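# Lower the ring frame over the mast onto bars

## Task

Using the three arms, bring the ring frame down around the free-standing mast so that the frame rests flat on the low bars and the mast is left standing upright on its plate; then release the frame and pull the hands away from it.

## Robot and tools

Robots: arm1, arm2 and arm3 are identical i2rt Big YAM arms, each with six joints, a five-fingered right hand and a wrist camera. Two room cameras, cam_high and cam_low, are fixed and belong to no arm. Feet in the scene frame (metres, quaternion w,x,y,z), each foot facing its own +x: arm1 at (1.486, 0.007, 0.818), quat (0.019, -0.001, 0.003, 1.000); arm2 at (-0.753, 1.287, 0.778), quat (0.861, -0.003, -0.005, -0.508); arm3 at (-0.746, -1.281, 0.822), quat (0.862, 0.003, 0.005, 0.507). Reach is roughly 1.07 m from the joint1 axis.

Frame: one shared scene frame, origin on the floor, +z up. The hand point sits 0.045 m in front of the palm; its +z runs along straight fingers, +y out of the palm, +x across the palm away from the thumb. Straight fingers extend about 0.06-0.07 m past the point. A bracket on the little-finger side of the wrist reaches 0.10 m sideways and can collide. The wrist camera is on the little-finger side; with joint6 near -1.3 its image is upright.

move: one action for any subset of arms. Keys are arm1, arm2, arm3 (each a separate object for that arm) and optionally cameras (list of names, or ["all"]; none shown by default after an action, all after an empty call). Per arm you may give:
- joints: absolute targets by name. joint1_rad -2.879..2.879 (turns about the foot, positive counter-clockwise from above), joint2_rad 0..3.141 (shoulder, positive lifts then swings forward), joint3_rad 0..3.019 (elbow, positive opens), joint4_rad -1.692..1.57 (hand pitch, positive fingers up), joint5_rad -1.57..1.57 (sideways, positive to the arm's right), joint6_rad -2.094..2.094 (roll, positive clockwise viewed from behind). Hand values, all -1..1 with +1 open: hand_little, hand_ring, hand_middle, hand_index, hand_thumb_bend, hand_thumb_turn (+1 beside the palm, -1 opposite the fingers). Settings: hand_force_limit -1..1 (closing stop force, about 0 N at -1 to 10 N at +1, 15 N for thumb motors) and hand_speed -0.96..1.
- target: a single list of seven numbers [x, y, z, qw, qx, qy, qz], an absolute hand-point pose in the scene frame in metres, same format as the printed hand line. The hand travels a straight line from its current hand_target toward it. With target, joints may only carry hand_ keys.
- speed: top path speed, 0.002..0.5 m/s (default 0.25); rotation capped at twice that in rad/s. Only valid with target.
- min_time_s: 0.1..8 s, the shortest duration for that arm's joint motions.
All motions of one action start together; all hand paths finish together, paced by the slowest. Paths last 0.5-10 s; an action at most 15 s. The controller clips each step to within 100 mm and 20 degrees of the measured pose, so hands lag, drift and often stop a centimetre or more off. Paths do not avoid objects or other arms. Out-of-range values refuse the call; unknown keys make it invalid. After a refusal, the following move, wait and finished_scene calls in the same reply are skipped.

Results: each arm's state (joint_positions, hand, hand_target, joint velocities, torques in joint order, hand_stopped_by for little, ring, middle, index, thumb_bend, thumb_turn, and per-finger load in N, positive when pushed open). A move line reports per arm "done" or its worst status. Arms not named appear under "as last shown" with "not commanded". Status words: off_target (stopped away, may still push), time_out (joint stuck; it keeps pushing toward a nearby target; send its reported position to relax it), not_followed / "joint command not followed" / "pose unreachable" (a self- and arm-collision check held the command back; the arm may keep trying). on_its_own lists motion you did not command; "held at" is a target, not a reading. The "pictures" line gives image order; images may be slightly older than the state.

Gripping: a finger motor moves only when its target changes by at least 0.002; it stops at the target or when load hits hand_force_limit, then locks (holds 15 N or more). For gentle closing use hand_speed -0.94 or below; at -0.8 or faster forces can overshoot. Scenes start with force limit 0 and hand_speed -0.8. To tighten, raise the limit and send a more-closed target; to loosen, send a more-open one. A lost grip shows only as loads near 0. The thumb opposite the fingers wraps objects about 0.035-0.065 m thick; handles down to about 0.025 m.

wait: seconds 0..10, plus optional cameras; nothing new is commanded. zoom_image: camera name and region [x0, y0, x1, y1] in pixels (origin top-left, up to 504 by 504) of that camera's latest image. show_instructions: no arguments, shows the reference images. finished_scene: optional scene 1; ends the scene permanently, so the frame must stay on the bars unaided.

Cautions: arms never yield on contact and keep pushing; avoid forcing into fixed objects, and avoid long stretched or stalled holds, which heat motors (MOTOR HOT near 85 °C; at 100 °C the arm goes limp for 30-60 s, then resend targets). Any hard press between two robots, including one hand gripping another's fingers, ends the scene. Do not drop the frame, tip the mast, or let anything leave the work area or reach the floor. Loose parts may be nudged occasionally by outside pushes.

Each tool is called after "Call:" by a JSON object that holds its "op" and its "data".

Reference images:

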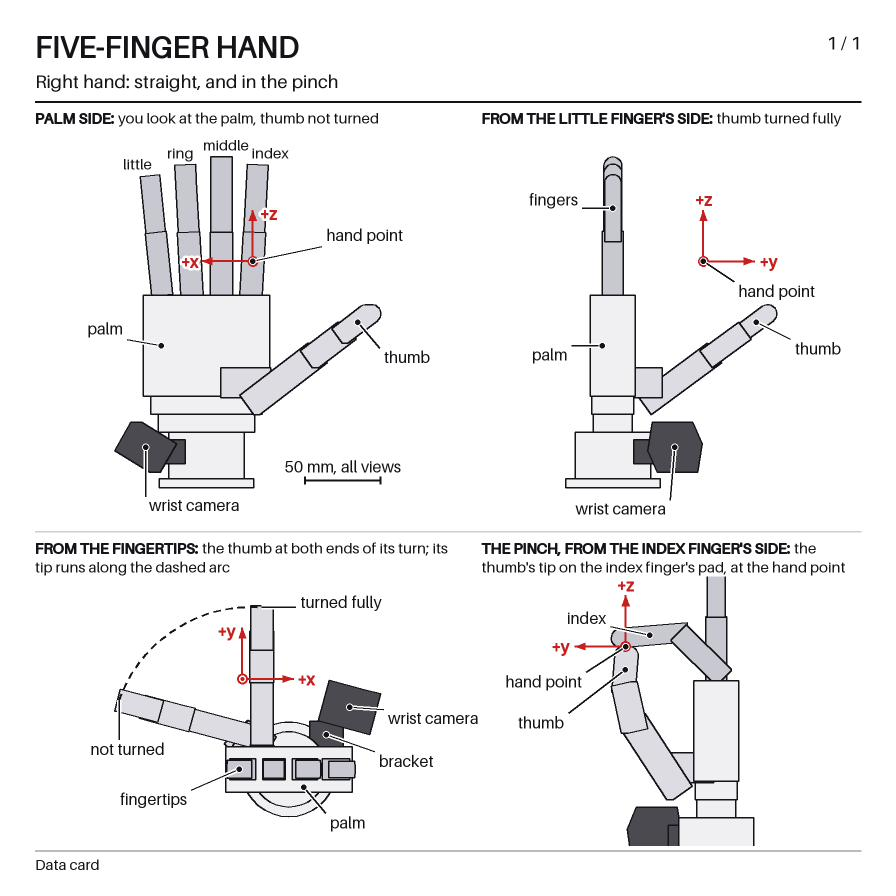

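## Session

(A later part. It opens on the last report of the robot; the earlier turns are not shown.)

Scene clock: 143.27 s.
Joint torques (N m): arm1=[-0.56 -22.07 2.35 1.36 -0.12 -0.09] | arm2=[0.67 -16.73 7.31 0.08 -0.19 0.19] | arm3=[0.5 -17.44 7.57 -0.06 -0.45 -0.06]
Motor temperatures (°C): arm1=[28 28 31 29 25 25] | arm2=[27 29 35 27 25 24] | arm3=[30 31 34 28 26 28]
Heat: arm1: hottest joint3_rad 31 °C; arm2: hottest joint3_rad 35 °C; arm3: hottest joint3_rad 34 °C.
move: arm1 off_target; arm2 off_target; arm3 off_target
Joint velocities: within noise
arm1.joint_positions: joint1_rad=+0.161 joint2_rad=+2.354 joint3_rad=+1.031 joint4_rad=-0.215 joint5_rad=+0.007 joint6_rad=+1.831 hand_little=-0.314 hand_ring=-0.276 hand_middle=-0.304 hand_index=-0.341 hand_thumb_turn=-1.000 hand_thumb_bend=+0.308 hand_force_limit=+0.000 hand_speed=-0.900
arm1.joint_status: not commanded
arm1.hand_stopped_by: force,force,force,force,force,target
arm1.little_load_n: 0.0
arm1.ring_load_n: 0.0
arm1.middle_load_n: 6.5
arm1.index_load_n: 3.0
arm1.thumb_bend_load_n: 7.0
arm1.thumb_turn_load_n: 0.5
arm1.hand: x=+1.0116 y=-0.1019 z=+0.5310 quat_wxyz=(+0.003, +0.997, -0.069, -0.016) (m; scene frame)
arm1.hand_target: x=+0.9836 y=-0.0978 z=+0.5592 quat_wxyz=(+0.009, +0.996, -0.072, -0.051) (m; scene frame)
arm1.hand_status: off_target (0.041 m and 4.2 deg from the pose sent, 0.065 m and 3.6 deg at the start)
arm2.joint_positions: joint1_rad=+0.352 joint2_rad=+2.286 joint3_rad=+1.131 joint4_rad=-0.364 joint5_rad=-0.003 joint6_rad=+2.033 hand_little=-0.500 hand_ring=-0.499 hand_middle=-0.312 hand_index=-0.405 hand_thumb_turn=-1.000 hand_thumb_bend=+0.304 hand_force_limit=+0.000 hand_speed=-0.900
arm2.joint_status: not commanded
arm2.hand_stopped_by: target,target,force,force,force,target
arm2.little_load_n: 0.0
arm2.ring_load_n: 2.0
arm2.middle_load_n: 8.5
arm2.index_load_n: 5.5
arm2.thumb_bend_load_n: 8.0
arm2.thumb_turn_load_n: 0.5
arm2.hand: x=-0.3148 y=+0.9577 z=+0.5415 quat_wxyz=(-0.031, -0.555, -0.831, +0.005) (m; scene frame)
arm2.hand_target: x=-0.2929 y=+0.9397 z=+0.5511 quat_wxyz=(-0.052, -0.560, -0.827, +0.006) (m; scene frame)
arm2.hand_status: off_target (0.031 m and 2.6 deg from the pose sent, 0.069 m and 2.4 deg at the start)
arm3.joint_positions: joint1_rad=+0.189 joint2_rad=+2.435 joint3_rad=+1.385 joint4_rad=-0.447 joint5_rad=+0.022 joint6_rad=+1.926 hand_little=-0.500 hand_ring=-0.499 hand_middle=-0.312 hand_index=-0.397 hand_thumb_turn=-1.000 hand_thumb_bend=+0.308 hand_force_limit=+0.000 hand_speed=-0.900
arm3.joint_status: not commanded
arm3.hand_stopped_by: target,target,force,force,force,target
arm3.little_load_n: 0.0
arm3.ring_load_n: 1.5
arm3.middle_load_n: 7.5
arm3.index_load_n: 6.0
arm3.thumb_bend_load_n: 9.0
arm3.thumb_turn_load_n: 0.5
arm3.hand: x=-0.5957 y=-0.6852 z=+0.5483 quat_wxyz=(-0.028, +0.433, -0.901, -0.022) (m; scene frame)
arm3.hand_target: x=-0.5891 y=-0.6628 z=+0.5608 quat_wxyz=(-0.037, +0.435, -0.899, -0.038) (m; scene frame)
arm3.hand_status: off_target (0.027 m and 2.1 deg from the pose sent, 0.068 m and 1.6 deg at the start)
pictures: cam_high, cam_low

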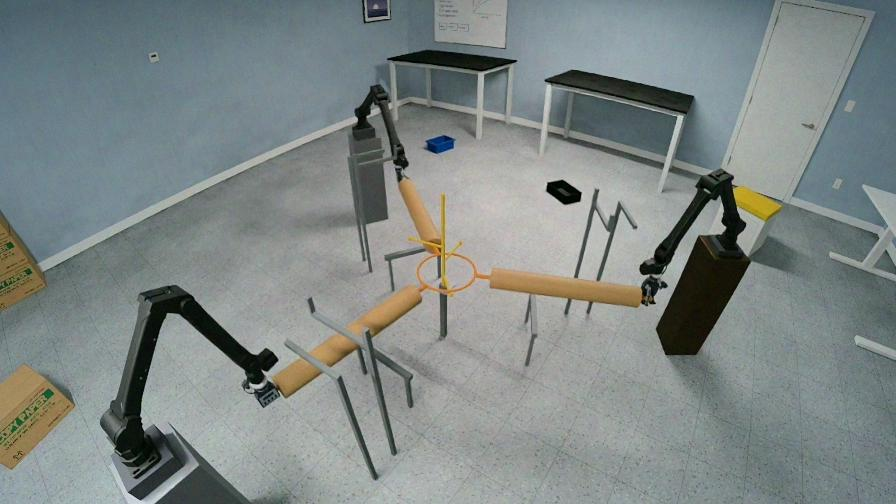

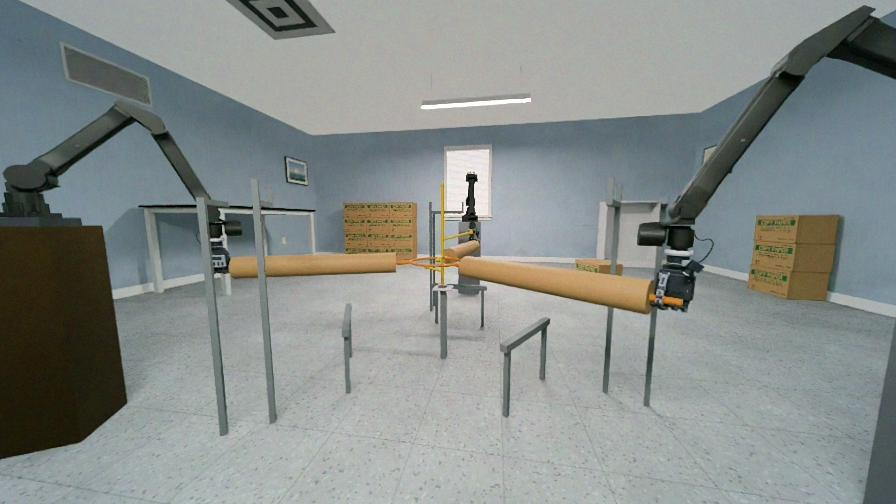

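Call:
{"op": "move", "data": {"arm1": {"target": [0.989, -0.092, 0.500, 0.0095, 0.996, -0.0723, -0.0514], "speed": 0.07}, "arm2": {"target": [-0.286, 0.945, 0.508, 0.0519, 0.5605, 0.8264, -0.0062], "speed": 0.07}, "arm3": {"target": [-0.582, -0.654, 0.512, 0.0363, -0.4354, 0.8986, 0.0377], "speed": 0.07}, "cameras": ["cam_high", "cam_low"]}}

Call:
{"op": "zoom_image", "data": {"camera": "cam_low", "region": [380, 170, 540, 310]}}

Call:
{"op": "zoom_image", "data": {"camera": "cam_high", "region": [370, 200, 530, 340]}}

Scene clock: 145.23 s.
Joint torques (N m): arm1=[-0.44 -17.61 3.79 1.5 -0.14 -0.11] | arm2=[0.85 -17.32 6.38 0.85 -0.19 0.19] | arm3=[0.21 -18.08 6.97 0.61 -0.29 -0.05]
Motor temperatures (°C): arm1=[28 28 31 29 25 25] | arm2=[27 29 35 27 25 24] | arm3=[30 32 34 28 26 28]
Heat: arm1: hottest joint3_rad 31 °C; arm2: hottest joint3_rad 35 °C; arm3: hottest joint3_rad 34 °C.
move: arm1 off_target; arm2 off_target; arm3 off_target
Joint velocities: within noise
arm1.joint_positions: joint1_rad=+0.147 joint2_rad=+2.455 joint3_rad=+1.051 joint4_rad=-0.111 joint5_rad=+0.006 joint6_rad=+1.817 hand_little=-0.314 hand_ring=-0.276 hand_middle=-0.304 hand_index=-0.341 hand_thumb_turn=-1.000 hand_thumb_bend=+0.308 hand_force_limit=+0.000 hand_speed=-0.900
arm1.joint_status: not commanded
arm1.hand_stopped_by: force,force,force,force,force,target
arm1.little_load_n: 0.0
arm1.ring_load_n: 0.0
arm1.middle_load_n: 6.5
arm1.index_load_n: 2.5
arm1.thumb_bend_load_n: 7.0
arm1.thumb_turn_load_n: 0.5
arm1.hand: x=+1.0141 y=-0.0959 z=+0.4932 quat_wxyz=(+0.005, +0.997, -0.069, -0.027) (m; scene frame)
arm1.hand_target: x=+0.9895 y=-0.0918 z=+0.5007 quat_wxyz=(+0.009, +0.996, -0.072, -0.051) (m; scene frame)
arm1.hand_status: off_target (0.026 m and 2.8 deg from the pose sent, 0.040 m and 4.2 deg at the start)
arm2.joint_positions: joint1_rad=+0.367 joint2_rad=+2.388 joint3_rad=+1.173 joint4_rad=-0.320 joint5_rad=-0.001 joint6_rad=+2.052 hand_little=-0.500 hand_ring=-0.499 hand_middle=-0.312 hand_index=-0.405 hand_thumb_turn=-1.000 hand_thumb_bend=+0.304 hand_force_limit=+0.000 hand_speed=-0.900
arm2.joint_status: not commanded
arm2.hand_stopped_by: target,target,force,force,force,target
arm2.little_load_n: 0.0
arm2.ring_load_n: 2.0
arm2.middle_load_n: 8.5
arm2.index_load_n: 6.0
arm2.thumb_bend_load_n: 8.5
arm2.thumb_turn_load_n: 0.0
arm2.hand: x=-0.3117 y=+0.9642 z=+0.5000 quat_wxyz=(-0.023, -0.557, -0.830, +0.004) (m; scene frame)
arm2.hand_target: x=-0.2869 y=+0.9459 z=+0.5095 quat_wxyz=(-0.052, -0.560, -0.827, +0.006) (m; scene frame)
arm2.hand_status: off_target (0.033 m and 3.4 deg from the pose sent, 0.046 m and 2.5 deg at the start)
arm3.joint_positions: joint1_rad=+0.184 joint2_rad=+2.556 joint3_rad=+1.476 joint4_rad=-0.428 joint5_rad=+0.017 joint6_rad=+1.918 hand_little=-0.500 hand_ring=-0.499 hand_middle=-0.312 hand_index=-0.397 hand_thumb_turn=-1.000 hand_thumb_bend=+0.308 hand_force_limit=+0.000 hand_speed=-0.900
arm3.joint_status: not commanded
arm3.hand_stopped_by: target,target,force,force,force,target
arm3.little_load_n: 0.0
arm3.ring_load_n: 2.0
arm3.middle_load_n: 7.5
arm3.index_load_n: 6.0
arm3.thumb_bend_load_n: 8.5
arm3.thumb_turn_load_n: 0.5
arm3.hand: x=-0.5921 y=-0.6781 z=+0.5009 quat_wxyz=(-0.022, +0.434, -0.900, -0.020) (m; scene frame)
arm3.hand_target: x=-0.5820 y=-0.6548 z=+0.5129 quat_wxyz=(-0.037, +0.435, -0.899, -0.038) (m; scene frame)
arm3.hand_status: off_target (0.028 m and 2.6 deg from the pose sent, 0.050 m and 2.1 deg at the start)
pictures: cam_high, cam_low

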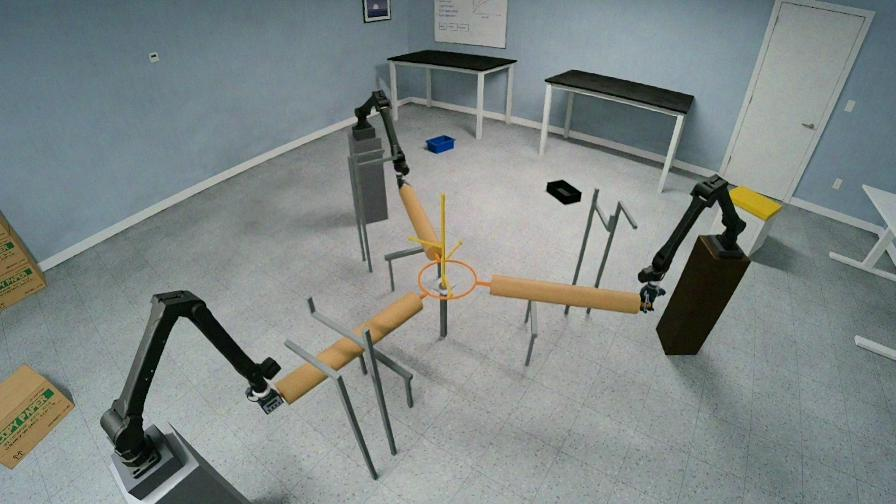

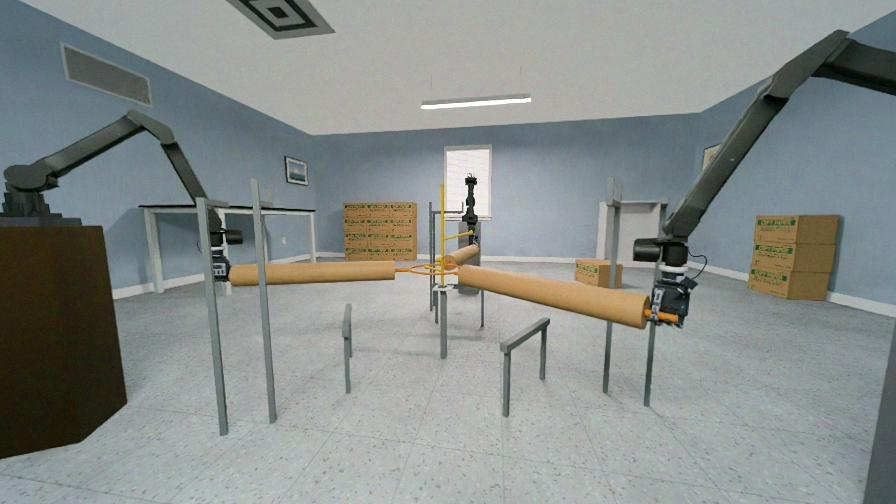

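Scaled by 3.150 from the camera's 896x504 image, which has a finer 1280x720 frame.

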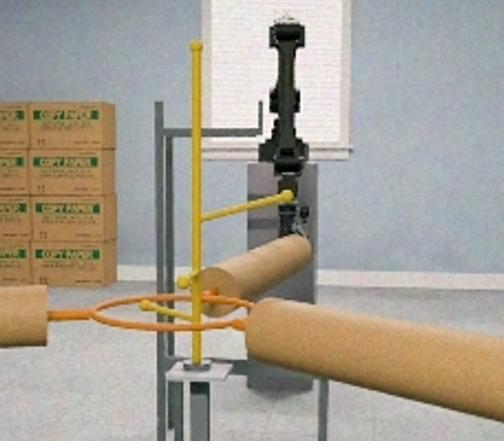

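Scaled by 3.150 from the camera's 896x504 image, which has a finer 1280x720 frame.

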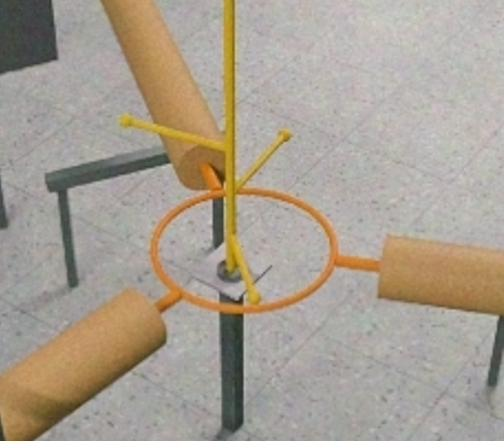

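Call:
{"op": "move", "data": {"arm1": {"target": [0.989, -0.092, 0.440, 0.0095, 0.996, -0.0723, -0.0514], "speed": 0.07}, "arm2": {"target": [-0.286, 0.943, 0.464, 0.0519, 0.5605, 0.8264, -0.0062], "speed": 0.07}, "arm3": {"target": [-0.583, -0.656, 0.470, 0.0363, -0.4354, 0.8986, 0.0377], "speed": 0.07}, "cameras": ["cam_high", "cam_low"]}}

Call:
{"op": "zoom_image", "data": {"camera": "cam_low", "region": [380, 170, 540, 310]}}

Call:
{"op": "zoom_image", "data": {"camera": "cam_high", "region": [370, 200, 530, 340]}}

Scene clock: 146.93 s.
Joint torques (N m): arm1=[-0.5 -18.02 3.03 1.5 -0.13 -0.07] | arm2=[0.62 -17.9 5.79 0.92 -0.19 0.17] | arm3=[0.21 -18.2 6.38 0.62 -0.29 -0.05]
Motor temperatures (°C): arm1=[28 28 30 29 25 25] | arm2=[27 29 35 27 25 24] | arm3=[30 32 33 28 26 28]
Heat: arm1: hottest joint3_rad 30 °C; arm2: hottest joint3_rad 35 °C; arm3: hottest joint3_rad 33 °C.
move: arm1 off_target; arm2 off_target; arm3 off_target
Joint velocities: within noise
arm1.joint_positions: joint1_rad=+0.147 joint2_rad=+2.615 joint3_rad=+1.146 joint4_rad=-0.043 joint5_rad=+0.005 joint6_rad=+1.814 hand_little=-0.314 hand_ring=-0.276 hand_middle=-0.304 hand_index=-0.341 hand_thumb_turn=-1.000 hand_thumb_bend=+0.308 hand_force_limit=+0.000 hand_speed=-0.900
arm1.joint_status: not commanded
arm1.hand_stopped_by: force,force,force,force,force,target
arm1.little_load_n: 0.0
arm1.ring_load_n: 0.0
arm1.middle_load_n: 6.5
arm1.index_load_n: 3.0
arm1.thumb_bend_load_n: 7.0
arm1.thumb_turn_load_n: 0.5
arm1.hand: x=+1.0130 y=-0.0967 z=+0.4340 quat_wxyz=(+0.006, +0.997, -0.068, -0.028) (m; scene frame)
arm1.hand_target: x=+0.9893 y=-0.0918 z=+0.4407 quat_wxyz=(+0.009, +0.996, -0.072, -0.052) (m; scene frame)
arm1.hand_status: off_target (0.025 m and 2.7 deg from the pose sent, 0.059 m and 2.8 deg at the start)
arm2.joint_positions: joint1_rad=+0.367 joint2_rad=+2.498 joint3_rad=+1.228 joint4_rad=-0.266 joint5_rad=-0.001 joint6_rad=+2.052 hand_little=-0.500 hand_ring=-0.499 hand_middle=-0.312 hand_index=-0.405 hand_thumb_turn=-1.000 hand_thumb_bend=+0.304 hand_force_limit=+0.000 hand_speed=-0.900
arm2.joint_status: not commanded
arm2.hand_stopped_by: target,target,force,force,force,target
arm2.little_load_n: 0.0
arm2.ring_load_n: 2.0
arm2.middle_load_n: 8.0
arm2.index_load_n: 6.0
arm2.thumb_bend_load_n: 8.5
arm2.thumb_turn_load_n: 0.5
arm2.hand: x=-0.3109 y=+0.9631 z=+0.4565 quat_wxyz=(-0.022, -0.557, -0.830, +0.004) (m; scene frame)
arm2.hand_target: x=-0.2867 y=+0.9437 z=+0.4656 quat_wxyz=(-0.052, -0.560, -0.827, +0.006) (m; scene frame)
arm2.hand_status: off_target (0.033 m and 3.4 deg from the pose sent, 0.049 m and 3.4 deg at the start)
arm3.joint_positions: joint1_rad=+0.184 joint2_rad=+2.649 joint3_rad=+1.530 joint4_rad=-0.384 joint5_rad=+0.017 joint6_rad=+1.917 hand_little=-0.500 hand_ring=-0.499 hand_middle=-0.312 hand_index=-0.397 hand_thumb_turn=-1.000 hand_thumb_bend=+0.308 hand_force_limit=+0.000 hand_speed=-0.900
arm3.joint_status: not commanded
arm3.hand_stopped_by: target,target,force,force,force,target
arm3.little_load_n: 0.0
arm3.ring_load_n: 1.5
arm3.middle_load_n: 8.0
arm3.index_load_n: 5.5
arm3.thumb_bend_load_n: 8.5
arm3.thumb_turn_load_n: 0.5
arm3.hand: x=-0.5925 y=-0.6778 z=+0.4607 quat_wxyz=(-0.024, +0.434, -0.900, -0.021) (m; scene frame)
arm3.hand_target: x=-0.5830 y=-0.6568 z=+0.4707 quat_wxyz=(-0.036, +0.435, -0.899, -0.038) (m; scene frame)
arm3.hand_status: off_target (0.025 m and 2.4 deg from the pose sent, 0.039 m and 2.6 deg at the start)
pictures: cam_high, cam_low

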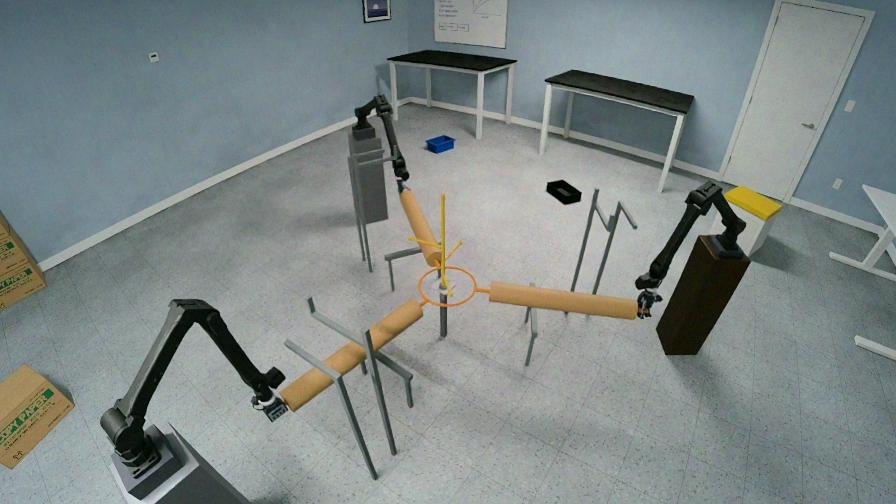

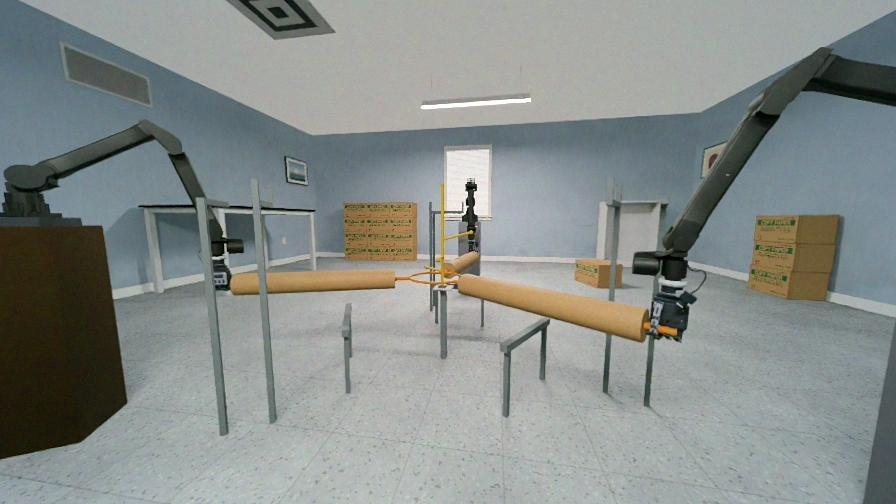

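Scaled by 3.150 from the camera's 896x504 image, which has a finer 1280x720 frame.

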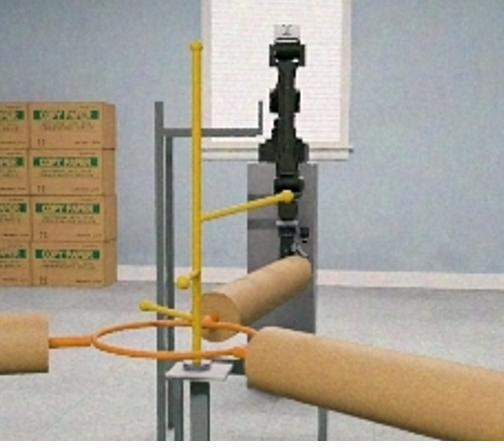

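Scaled by 3.150 from the camera's 896x504 image, which has a finer 1280x720 frame.

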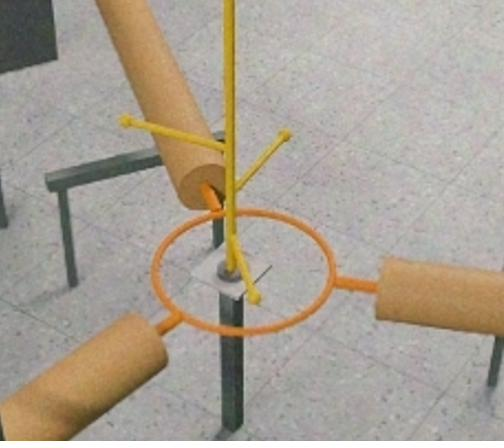

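Call:
{"op": "move", "data": {"arm1": {"target": [0.947, -0.140, 0.444, 0.0108, 0.996, -0.0723, -0.0511], "speed": 0.07}, "arm2": {"target": [-0.3235, 0.888, 0.467, 0.0508, 0.5605, 0.8264, -0.011], "speed": 0.07}, "arm3": {"target": [-0.622, -0.706, 0.474, 0.0336, -0.4366, 0.898, 0.040], "speed": 0.07}, "cameras": ["cam_high", "cam_low"]}}

Call:
{"op": "zoom_image", "data": {"camera": "cam_low", "region": [380, 190, 540, 330]}}

Call:
{"op": "zoom_image", "data": {"camera": "cam_high", "region": [370, 200, 530, 340]}}

Scene clock: 149.37 s.
Joint torques (N m): arm1=[0.32 -19.6 5.18 0.81 0.12 0.22] | arm2=[0.5 -18.14 6.74 0.25 -0.34 0.01] | arm3=[1.55 -19.72 2.19 0.77 -0.34 0.13]
Motor temperatures (°C): arm1=[28 28 30 29 25 25] | arm2=[27 29 35 27 25 24] | arm3=[30 32 33 28 26 28]
Heat: arm1: hottest joint3_rad 30 °C; arm2: hottest joint3_rad 35 °C; arm3: hottest joint3_rad 33 °C.
move: arm1 off_target; arm2 off_target; arm3 off_target
Joint velocities: within noise
arm1.joint_positions: joint1_rad=+0.225 joint2_rad=+2.632 joint3_rad=+1.265 joint4_rad=-0.150 joint5_rad=+0.004 joint6_rad=+1.876 hand_little=-0.314 hand_ring=-0.276 hand_middle=-0.304 hand_index=-0.341 hand_thumb_turn=-1.000 hand_thumb_bend=+0.308 hand_force_limit=+0.000 hand_speed=-0.900
arm1.joint_status: not commanded
arm1.hand_stopped_by: force,force,force,force,force,target
arm1.little_load_n: 0.0
arm1.ring_load_n: 0.0
arm1.middle_load_n: 6.5
arm1.index_load_n: 2.5
arm1.thumb_bend_load_n: 7.0
arm1.thumb_turn_load_n: 0.5
arm1.hand: x=+0.9804 y=-0.1387 z=+0.4337 quat_wxyz=(+0.008, +0.998, -0.059, -0.025) (m; scene frame)
arm1.hand_target: x=+0.9477 y=-0.1398 z=+0.4455 quat_wxyz=(+0.011, +0.996, -0.072, -0.051) (m; scene frame)
arm1.hand_status: off_target (0.035 m and 3.3 deg from the pose sent, 0.080 m and 2.7 deg at the start)
arm2.joint_positions: joint1_rad=+0.246 joint2_rad=+2.503 joint3_rad=+1.248 joint4_rad=-0.279 joint5_rad=+0.002 joint6_rad=+1.944 hand_little=-0.500 hand_ring=-0.499 hand_middle=-0.312 hand_index=-0.405 hand_thumb_turn=-1.000 hand_thumb_bend=+0.304 hand_force_limit=+0.000 hand_speed=-0.900
arm2.joint_status: not commanded
arm2.hand_stopped_by: target,target,force,force,force,target
arm2.little_load_n: 0.0
arm2.ring_load_n: 2.0
arm2.middle_load_n: 8.5
arm2.index_load_n: 5.5
arm2.thumb_bend_load_n: 8.5
arm2.thumb_turn_load_n: 0.0
arm2.hand: x=-0.3473 y=+0.9142 z=+0.4566 quat_wxyz=(-0.023, -0.562, -0.827, +0.008) (m; scene frame)
arm2.hand_target: x=-0.3245 y=+0.8886 z=+0.4687 quat_wxyz=(-0.051, -0.561, -0.826, +0.011) (m; scene frame)
arm2.hand_status: off_target (0.037 m and 3.2 deg from the pose sent, 0.077 m and 3.4 deg at the start)
arm3.joint_positions: joint1_rad=+0.204 joint2_rad=+2.624 joint3_rad=+1.362 joint4_rad=-0.245 joint5_rad=+0.014 joint6_rad=+1.934 hand_little=-0.500 hand_ring=-0.499 hand_middle=-0.312 hand_index=-0.397 hand_thumb_turn=-1.000 hand_thumb_bend=+0.308 hand_force_limit=+0.000 hand_speed=-0.900
arm3.joint_status: not commanded
arm3.hand_stopped_by: target,target,force,force,force,target
arm3.little_load_n: 0.0
arm3.ring_load_n: 1.5
arm3.middle_load_n: 7.5
arm3.index_load_n: 6.0
arm3.thumb_bend_load_n: 9.0
arm3.thumb_turn_load_n: 0.0
arm3.hand: x=-0.6210 y=-0.7266 z=+0.4498 quat_wxyz=(-0.021, +0.436, -0.899, -0.021) (m; scene frame)
arm3.hand_target: x=-0.6222 y=-0.7062 z=+0.4735 quat_wxyz=(-0.033, +0.437, -0.898, -0.040) (m; scene frame)
arm3.hand_status: off_target (0.032 m and 2.6 deg from the pose sent, 0.043 m and 2.4 deg at the start)
pictures: cam_high, cam_low

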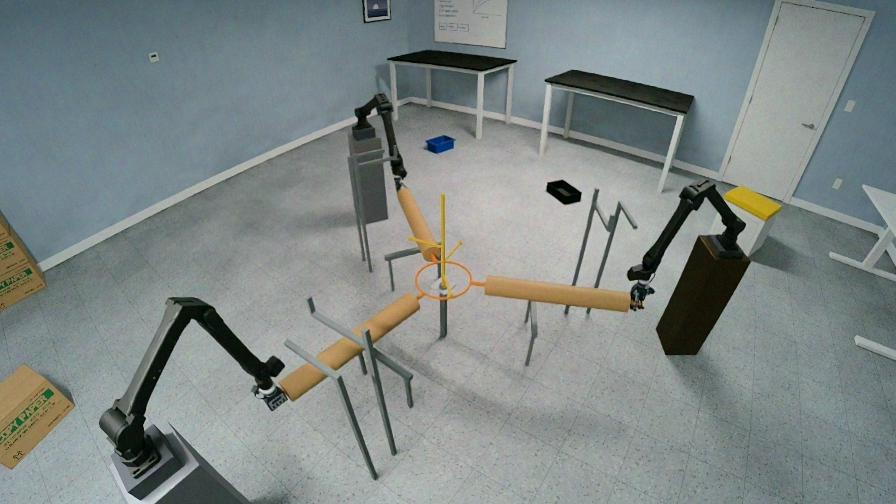

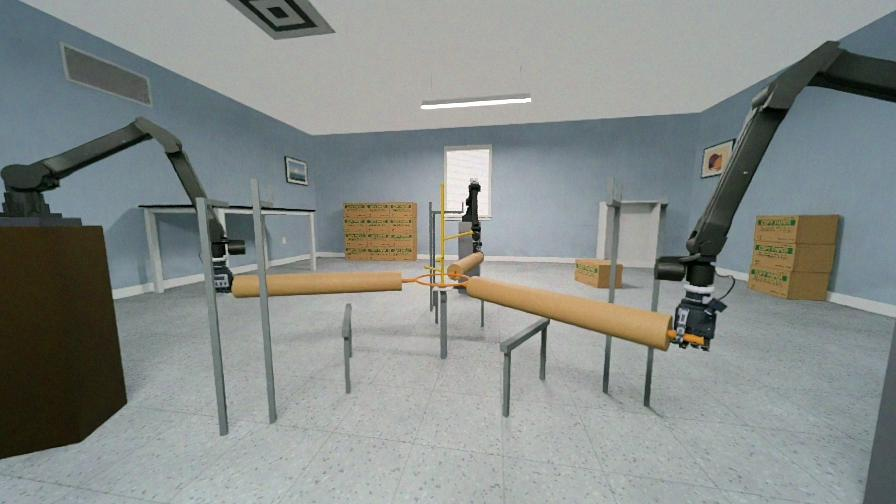

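Scaled by 3.150 from the camera's 896x504 image, which has a finer 1280x720 frame.

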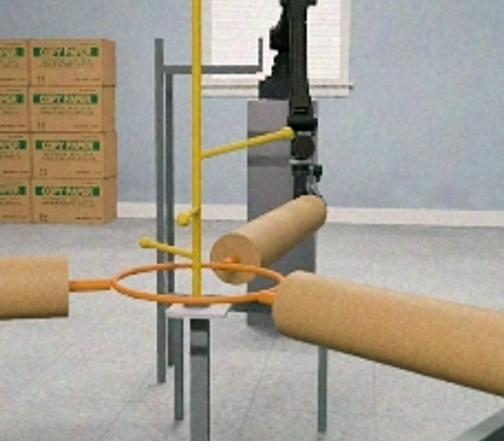

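Scaled by 3.150 from the camera's 896x504 image, which has a finer 1280x720 frame.

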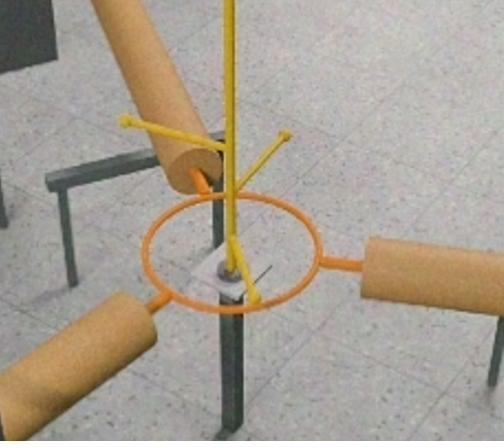

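Call:
{"op": "move", "data": {"arm1": {"target": [0.941, -0.144, 0.352, 0.0108, 0.996, -0.0723, -0.0511], "speed": 0.07}, "arm2": {"target": [-0.328, 0.883, 0.374, 0.0508, 0.5605, 0.8264, -0.011], "speed": 0.07}, "arm3": {"target": [-0.632, -0.707, 0.386, 0.0336, -0.4366, 0.898, 0.040], "speed": 0.07}, "cameras": ["cam_high", "cam_low"]}}

Call:
{"op": "zoom_image", "data": {"camera": "cam_low", "region": [320, 190, 580, 410]}}

Call:
{"op": "zoom_image", "data": {"camera": "cam_high", "region": [370, 200, 530, 340]}}

Scene clock: 151.67 s.
Joint torques (N m): arm1=[0.56 -20.13 4.4 1.48 0.02 0.19] | arm2=[0.03 -19.19 5.53 0.98 -0.25 0.01] | arm3=[1.9 -16.79 3.9 0.7 -0.26 0.14]
Motor temperatures (°C): arm1=[28 28 30 29 25 25] | arm2=[27 29 35 27 25 24] | arm3=[30 32 33 28 26 28]
Heat: arm1: hottest joint3_rad 30 °C; arm2: hottest joint3_rad 35 °C; arm3: hottest joint3_rad 33 °C.
move: arm1 off_target; arm2 off_target; arm3 off_target
Joint velocities: within noise
arm1.joint_positions: joint1_rad=+0.226 joint2_rad=+2.868 joint3_rad=+1.473 joint4_rad=-0.131 joint5_rad=+0.008 joint6_rad=+1.882 hand_little=-0.314 hand_ring=-0.276 hand_middle=-0.304 hand_index=-0.341 hand_thumb_turn=-1.000 hand_thumb_bend=+0.308 hand_force_limit=+0.000 hand_speed=-0.900
arm1.joint_status: not commanded
arm1.hand_stopped_by: force,force,force,force,force,target
arm1.little_load_n: 0.0
arm1.ring_load_n: 0.0
arm1.middle_load_n: 7.0
arm1.index_load_n: 3.0
arm1.thumb_bend_load_n: 7.5
arm1.thumb_turn_load_n: 0.5
arm1.hand: x=+0.9739 y=-0.1400 z=+0.3426 quat_wxyz=(+0.005, +0.998, -0.062, -0.021) (m; scene frame)
arm1.hand_target: x=+0.9418 y=-0.1437 z=+0.3534 quat_wxyz=(+0.011, +0.996, -0.072, -0.051) (m; scene frame)
arm1.hand_status: off_target (0.034 m and 3.6 deg from the pose sent, 0.091 m and 3.4 deg at the start)
arm2.joint_positions: joint1_rad=+0.237 joint2_rad=+2.733 joint3_rad=+1.399 joint4_rad=-0.216 joint5_rad=-0.001 joint6_rad=+1.932 hand_little=-0.500 hand_ring=-0.499 hand_middle=-0.312 hand_index=-0.405 hand_thumb_turn=-1.000 hand_thumb_bend=+0.304 hand_force_limit=+0.000 hand_speed=-0.900
arm2.joint_status: not commanded
arm2.hand_stopped_by: target,target,force,force,force,target
arm2.little_load_n: 0.0
arm2.ring_load_n: 2.0
arm2.middle_load_n: 8.5
arm2.index_load_n: 5.5
arm2.thumb_bend_load_n: 8.5
arm2.thumb_turn_load_n: 0.5
arm2.hand: x=-0.3519 y=+0.9133 z=+0.3643 quat_wxyz=(-0.015, -0.561, -0.828, +0.005) (m; scene frame)
arm2.hand_target: x=-0.3291 y=+0.8837 z=+0.3761 quat_wxyz=(-0.051, -0.561, -0.826, +0.011) (m; scene frame)
arm2.hand_status: off_target (0.040 m and 4.1 deg from the pose sent, 0.090 m and 3.3 deg at the start)
arm3.joint_positions: joint1_rad=+0.215 joint2_rad=+2.794 joint3_rad=+1.476 joint4_rad=-0.172 joint5_rad=+0.014 joint6_rad=+1.951 hand_little=-0.500 hand_ring=-0.499 hand_middle=-0.312 hand_index=-0.397 hand_thumb_turn=-1.000 hand_thumb_bend=+0.308 hand_force_limit=+0.000 hand_speed=-0.900
arm3.joint_status: not commanded
arm3.hand_stopped_by: target,target,force,force,force,target
arm3.little_load_n: 0.0
arm3.ring_load_n: 2.0
arm3.middle_load_n: 8.0
arm3.index_load_n: 5.5
arm3.thumb_bend_load_n: 9.0
arm3.thumb_turn_load_n: 0.5
arm3.hand: x=-0.6269 y=-0.7242 z=+0.3820 quat_wxyz=(-0.027, +0.433, -0.900, -0.028) (m; scene frame)
arm3.hand_target: x=-0.6322 y=-0.7073 z=+0.3865 quat_wxyz=(-0.033, +0.437, -0.898, -0.040) (m; scene frame)
arm3.hand_status: off_target (0.018 m and 1.7 deg from the pose sent, 0.068 m and 2.6 deg at the start)
pictures: cam_high, cam_low

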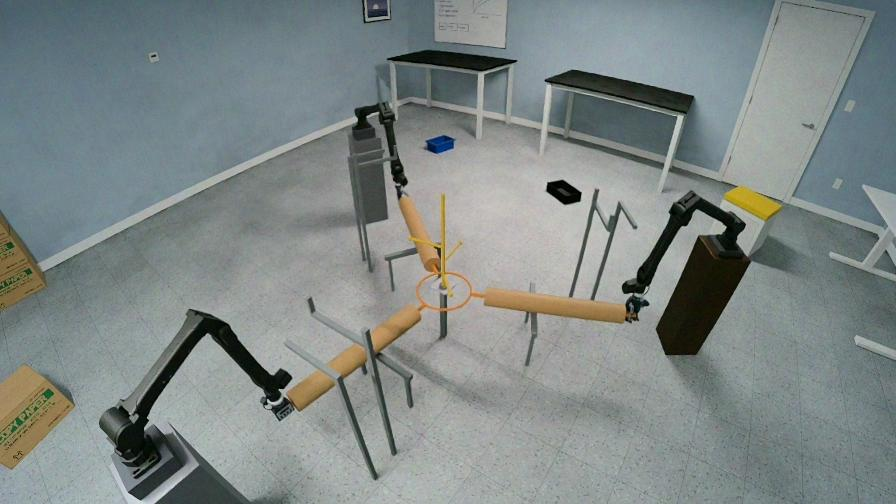

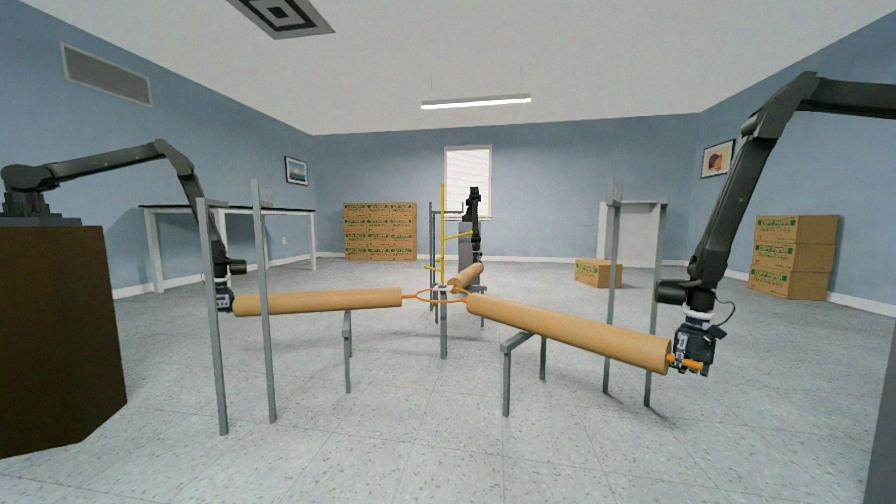

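Scaled by 1.938 from the camera's 896x504 image, which has a finer 1280x720 frame.

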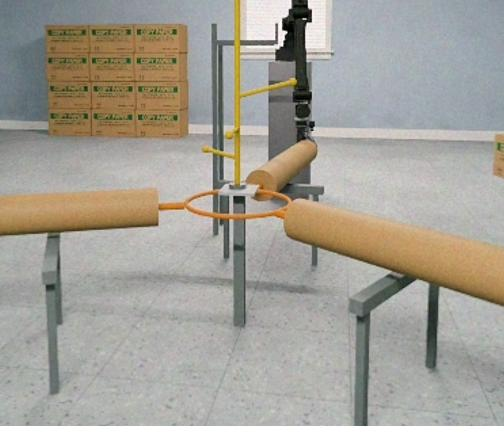

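Scaled by 3.150 from the camera's 896x504 image, which has a finer 1280x720 frame.

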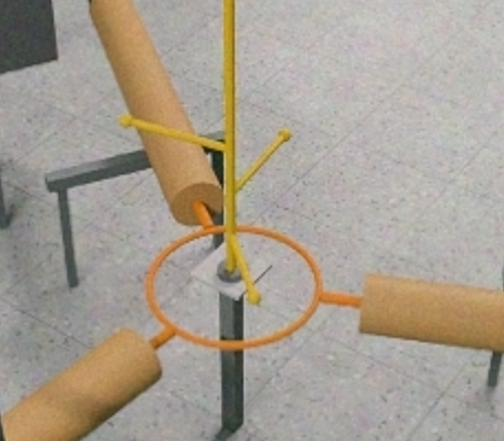

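Call:
{"op": "move", "data": {"arm1": {"target": [0.941, -0.144, 0.330, 0.0108, 0.996, -0.0723, -0.0511], "speed": 0.04}, "arm2": {"target": [-0.328, 0.883, 0.354, 0.0508, 0.5605, 0.8264, -0.011], "speed": 0.04}, "arm3": {"target": [-0.632, -0.707, 0.355, 0.0336, -0.4366, 0.898, 0.040], "speed": 0.04}, "cameras": ["cam_high", "cam_low"]}}

Call:
{"op": "zoom_image", "data": {"camera": "cam_low", "region": [320, 190, 580, 410]}}

Scene clock: 153.27 s.
Joint torques (N m): arm1=[0.5 -18.32 4.77 1.55 -0.06 0.1] | arm2=[0.03 -18.67 5.6 1.18 -0.21 0.02] | arm3=[1.49 -16.09 4.21 0.94 -0.18 0.13]
Motor temperatures (°C): arm1=[28 28 30 29 25 25] | arm2=[27 29 35 27 25 24] | arm3=[30 32 33 28 26 28]
Heat: arm1: hottest joint3_rad 30 °C; arm2: hottest joint3_rad 35 °C; arm3: hottest joint3_rad 33 °C.
move: arm1 off_target; arm2 off_target; arm3 off_target
Joint velocities: within noise
arm1.joint_positions: joint1_rad=+0.226 joint2_rad=+2.902 joint3_rad=+1.524 joint4_rad=-0.127 joint5_rad=+0.010 joint6_rad=+1.891 hand_little=-0.314 hand_ring=-0.276 hand_middle=-0.304 hand_index=-0.341 hand_thumb_turn=-1.000 hand_thumb_bend=+0.308 hand_force_limit=+0.000 hand_speed=-0.900
arm1.joint_status: not commanded
arm1.hand_stopped_by: force,force,force,force,force,target
arm1.little_load_n: 0.5
arm1.ring_load_n: 0.0
arm1.middle_load_n: 6.5
arm1.index_load_n: 0.0
arm1.thumb_bend_load_n: 7.0
arm1.thumb_turn_load_n: 0.5
arm1.hand: x=+0.9605 y=-0.1418 z=+0.3318 quat_wxyz=(+0.007, +0.997, -0.067, -0.032) (m; scene frame)
arm1.hand_target: x=+0.9416 y=-0.1439 z=+0.3309 quat_wxyz=(+0.011, +0.996, -0.072, -0.051) (m; scene frame)
arm1.hand_status: off_target (0.020 m and 2.3 deg from the pose sent, 0.036 m and 3.6 deg at the start)
arm2.joint_positions: joint1_rad=+0.237 joint2_rad=+2.775 joint3_rad=+1.436 joint4_rad=-0.209 joint5_rad=-0.003 joint6_rad=+1.930 hand_little=-0.500 hand_ring=-0.499 hand_middle=-0.312 hand_index=-0.405 hand_thumb_turn=-1.000 hand_thumb_bend=+0.304 hand_force_limit=+0.000 hand_speed=-0.900
arm2.joint_status: not commanded
arm2.hand_stopped_by: target,target,force,force,force,target
arm2.little_load_n: 0.0
arm2.ring_load_n: 1.5
arm2.middle_load_n: 8.0
arm2.index_load_n: 6.0
arm2.thumb_bend_load_n: 8.0
arm2.thumb_turn_load_n: 0.0
arm2.hand: x=-0.3504 y=+0.9122 z=+0.3483 quat_wxyz=(-0.016, -0.560, -0.829, +0.004) (m; scene frame)
arm2.hand_target: x=-0.3290 y=+0.8839 z=+0.3562 quat_wxyz=(-0.051, -0.560, -0.827, +0.011) (m; scene frame)
arm2.hand_status: off_target (0.037 m and 4.0 deg from the pose sent, 0.040 m and 4.1 deg at the start)
arm3.joint_positions: joint1_rad=+0.219 joint2_rad=+2.860 joint3_rad=+1.539 joint4_rad=-0.166 joint5_rad=+0.012 joint6_rad=+1.951 hand_little=-0.500 hand_ring=-0.500 hand_middle=-0.312 hand_index=-0.397 hand_thumb_turn=-1.000 hand_thumb_bend=+0.308 hand_force_limit=+0.000 hand_speed=-0.900
arm3.joint_status: not commanded
arm3.hand_stopped_by: target,target,force,force,force,target
arm3.little_load_n: 0.0
arm3.ring_load_n: 0.5
arm3.middle_load_n: 7.5
arm3.index_load_n: 5.5
arm3.thumb_bend_load_n: 9.0
arm3.thumb_turn_load_n: 0.0
arm3.hand: x=-0.6290 y=-0.7204 z=+0.3568 quat_wxyz=(-0.027, +0.435, -0.899, -0.030) (m; scene frame)
arm3.hand_target: x=-0.6321 y=-0.7073 z=+0.3555 quat_wxyz=(-0.034, +0.437, -0.898, -0.040) (m; scene frame)
arm3.hand_status: off_target (0.014 m and 1.4 deg from the pose sent, 0.032 m and 1.7 deg at the start)
pictures: cam_high, cam_low

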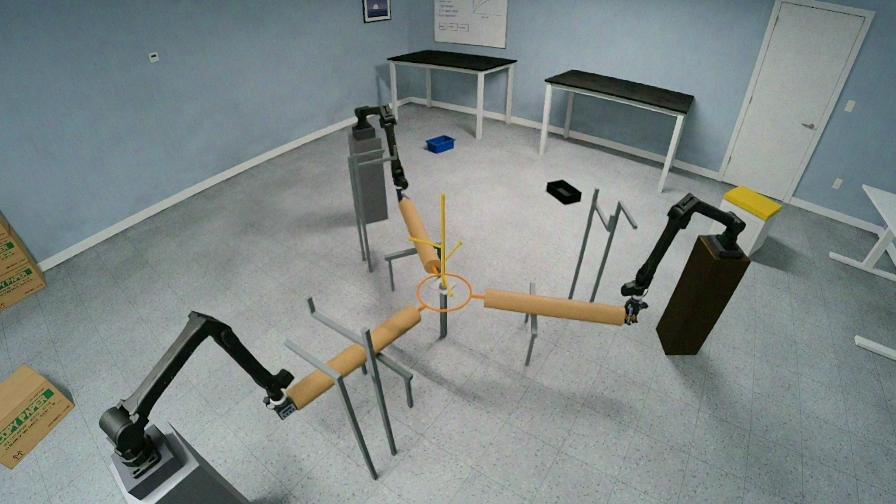

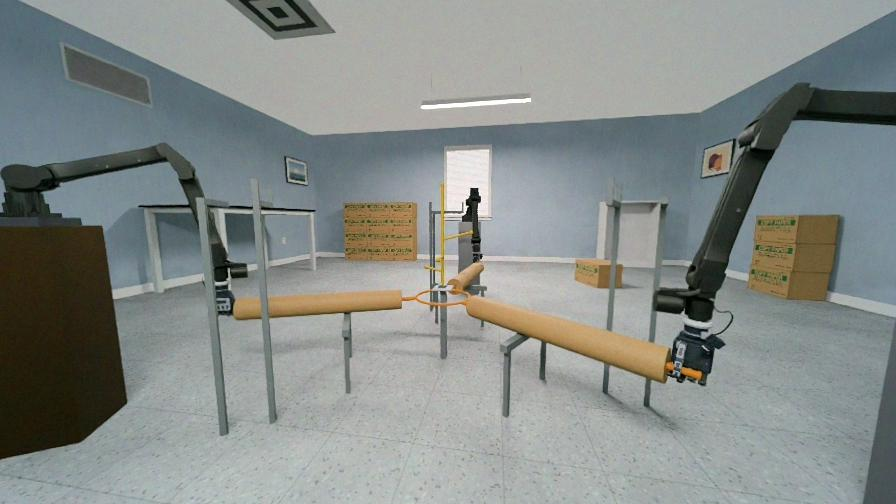

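Scaled by 1.938 from the camera's 896x504 image, which has a finer 1280x720 frame.

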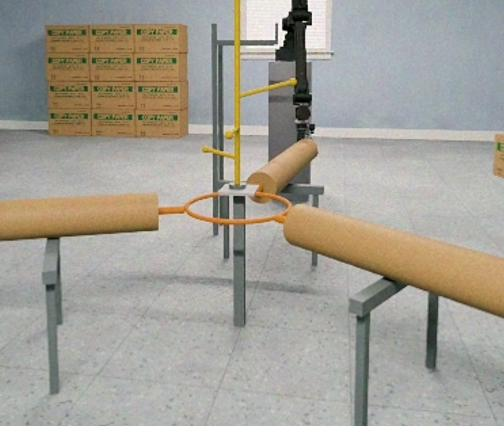

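Call:
{"op": "move", "data": {"arm1": {"target": [0.953, -0.142, 0.320, 0.0108, 0.996, -0.0723, -0.0511], "speed": 0.04}, "arm2": {"target": [-0.330, 0.885, 0.343, 0.0508, 0.5605, 0.8264, -0.011], "speed": 0.04}, "arm3": {"target": [-0.632, -0.709, 0.343, 0.0336, -0.4366, 0.898, 0.040], "speed": 0.04}, "cameras": ["cam_high", "cam_low", "arm1_cam_wrist"]}}

Call:
{"op": "zoom_image", "data": {"camera": "cam_low", "region": [320, 190, 580, 410]}}

Call:
{"op": "zoom_image", "data": {"camera": "cam_high", "region": [250, 280, 450, 440]}}

Scene clock: 154.60 s.
Joint torques (N m): arm1=[0.62 -17.67 3.81 1.47 -0.06 0.1] | arm2=[0.09 -17.03 5.65 1.28 -0.08 0.03] | arm3=[1.38 -15.44 4.19 1.07 -0.12 0.11]
Motor temperatures (°C): arm1=[28 28 30 29 25 25] | arm2=[27 29 35 27 25 24] | arm3=[30 33 33 28 26 28]
Heat: arm1: hottest joint3_rad 30 °C; arm2: hottest joint3_rad 35 °C; arm3: hottest joint2_rad 33 °C.
move: arm1 done; arm2 off_target; arm3 off_target
Joint velocities: within noise
arm1.joint_positions: joint1_rad=+0.226 joint2_rad=+2.918 joint3_rad=+1.524 joint4_rad=-0.092 joint5_rad=+0.010 joint6_rad=+1.892 hand_little=-0.314 hand_ring=-0.276 hand_middle=-0.304 hand_index=-0.341 hand_thumb_turn=-1.000 hand_thumb_bend=+0.308 hand_force_limit=+0.000 hand_speed=-0.900
arm1.joint_status: not commanded
arm1.hand_stopped_by: force,force,force,force,force,target
arm1.little_load_n: 0.0
arm1.ring_load_n: 0.0
arm1.middle_load_n: 7.0
arm1.index_load_n: 0.0
arm1.thumb_bend_load_n: 7.0
arm1.thumb_turn_load_n: 0.5
arm1.hand: x=+0.9607 y=-0.1418 z=+0.3262 quat_wxyz=(+0.009, +0.997, -0.067, -0.042) (m; scene frame)
arm1.hand_target: x=+0.9531 y=-0.1420 z=+0.3205 quat_wxyz=(+0.011, +0.996, -0.072, -0.051) (m; scene frame)
arm1.hand_status: done (0.010 m and 1.3 deg from the pose sent, 0.014 m and 2.3 deg at the start)
arm2.joint_positions: joint1_rad=+0.237 joint2_rad=+2.785 joint3_rad=+1.451 joint4_rad=-0.198 joint5_rad=-0.007 joint6_rad=+1.929 hand_little=-0.500 hand_ring=-0.499 hand_middle=-0.312 hand_index=-0.405 hand_thumb_turn=-1.000 hand_thumb_bend=+0.304 hand_force_limit=+0.000 hand_speed=-0.900
arm2.joint_status: not commanded
arm2.hand_stopped_by: target,target,force,force,force,target
arm2.little_load_n: 0.0
arm2.ring_load_n: 0.5
arm2.middle_load_n: 8.5
arm2.index_load_n: 6.0
arm2.thumb_bend_load_n: 8.5
arm2.thumb_turn_load_n: 0.0
arm2.hand: x=-0.3448 y=+0.9074 z=+0.3463 quat_wxyz=(-0.025, -0.559, -0.829, +0.004) (m; scene frame)
arm2.hand_target: x=-0.3308 y=+0.8857 z=+0.3448 quat_wxyz=(-0.051, -0.561, -0.826, +0.011) (m; scene frame)
arm2.hand_status: off_target (0.027 m and 3.1 deg from the pose sent, 0.034 m and 4.0 deg at the start)
arm3.joint_positions: joint1_rad=+0.220 joint2_rad=+2.880 joint3_rad=+1.562 joint4_rad=-0.161 joint5_rad=+0.010 joint6_rad=+1.951 hand_little=-0.500 hand_ring=-0.500 hand_middle=-0.312 hand_index=-0.397 hand_thumb_turn=-1.000 hand_thumb_bend=+0.308 hand_force_limit=+0.000 hand_speed=-0.900
arm3.joint_status: not commanded
arm3.hand_stopped_by: target,target,force,force,force,target
arm3.little_load_n: 0.0
arm3.ring_load_n: 0.0
arm3.middle_load_n: 7.5
arm3.index_load_n: 6.0
arm3.thumb_bend_load_n: 8.5
arm3.thumb_turn_load_n: 0.5
arm3.hand: x=-0.6284 y=-0.7163 z=+0.3503 quat_wxyz=(-0.029, +0.435, -0.899, -0.033) (m; scene frame)
arm3.hand_target: x=-0.6321 y=-0.7093 z=+0.3435 quat_wxyz=(-0.034, +0.437, -0.898, -0.040) (m; scene frame)
arm3.hand_status: off_target (0.011 m and 0.9 deg from the pose sent, 0.018 m and 1.4 deg at the start)
pictures: arm1_cam_wrist, cam_high, cam_low

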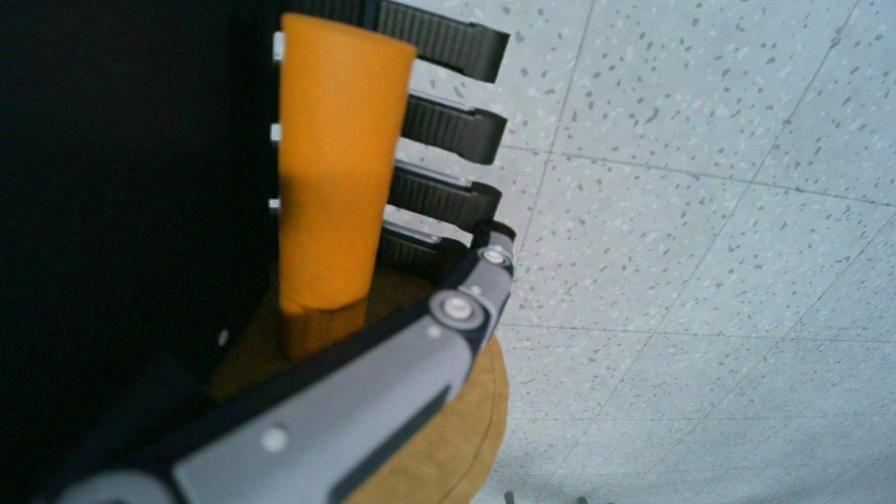

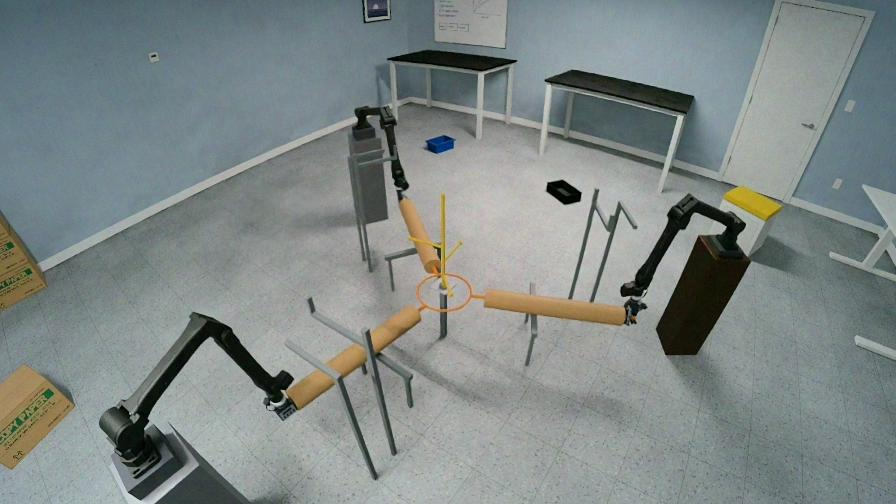

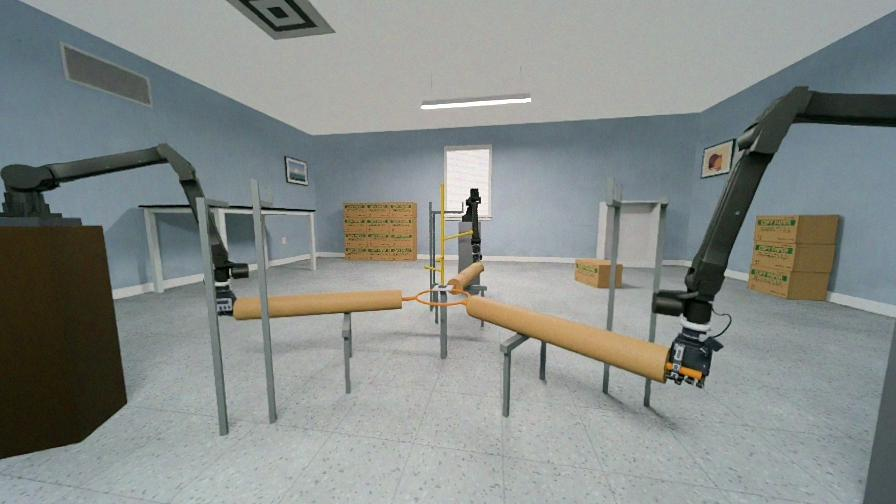

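Scaled by 1.938 from the camera's 896x504 image, which has a finer 1280x720 frame.

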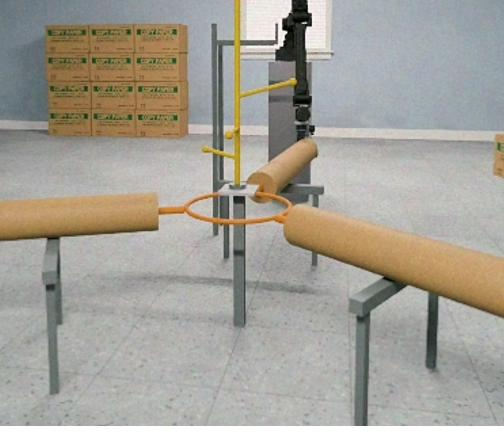

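Scaled by 2.520 from the camera's 896x504 image, which has a finer 1280x720 frame.

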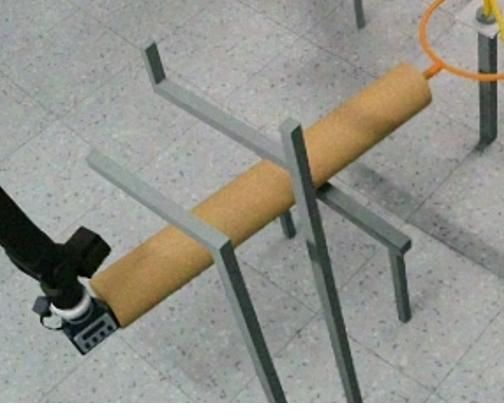

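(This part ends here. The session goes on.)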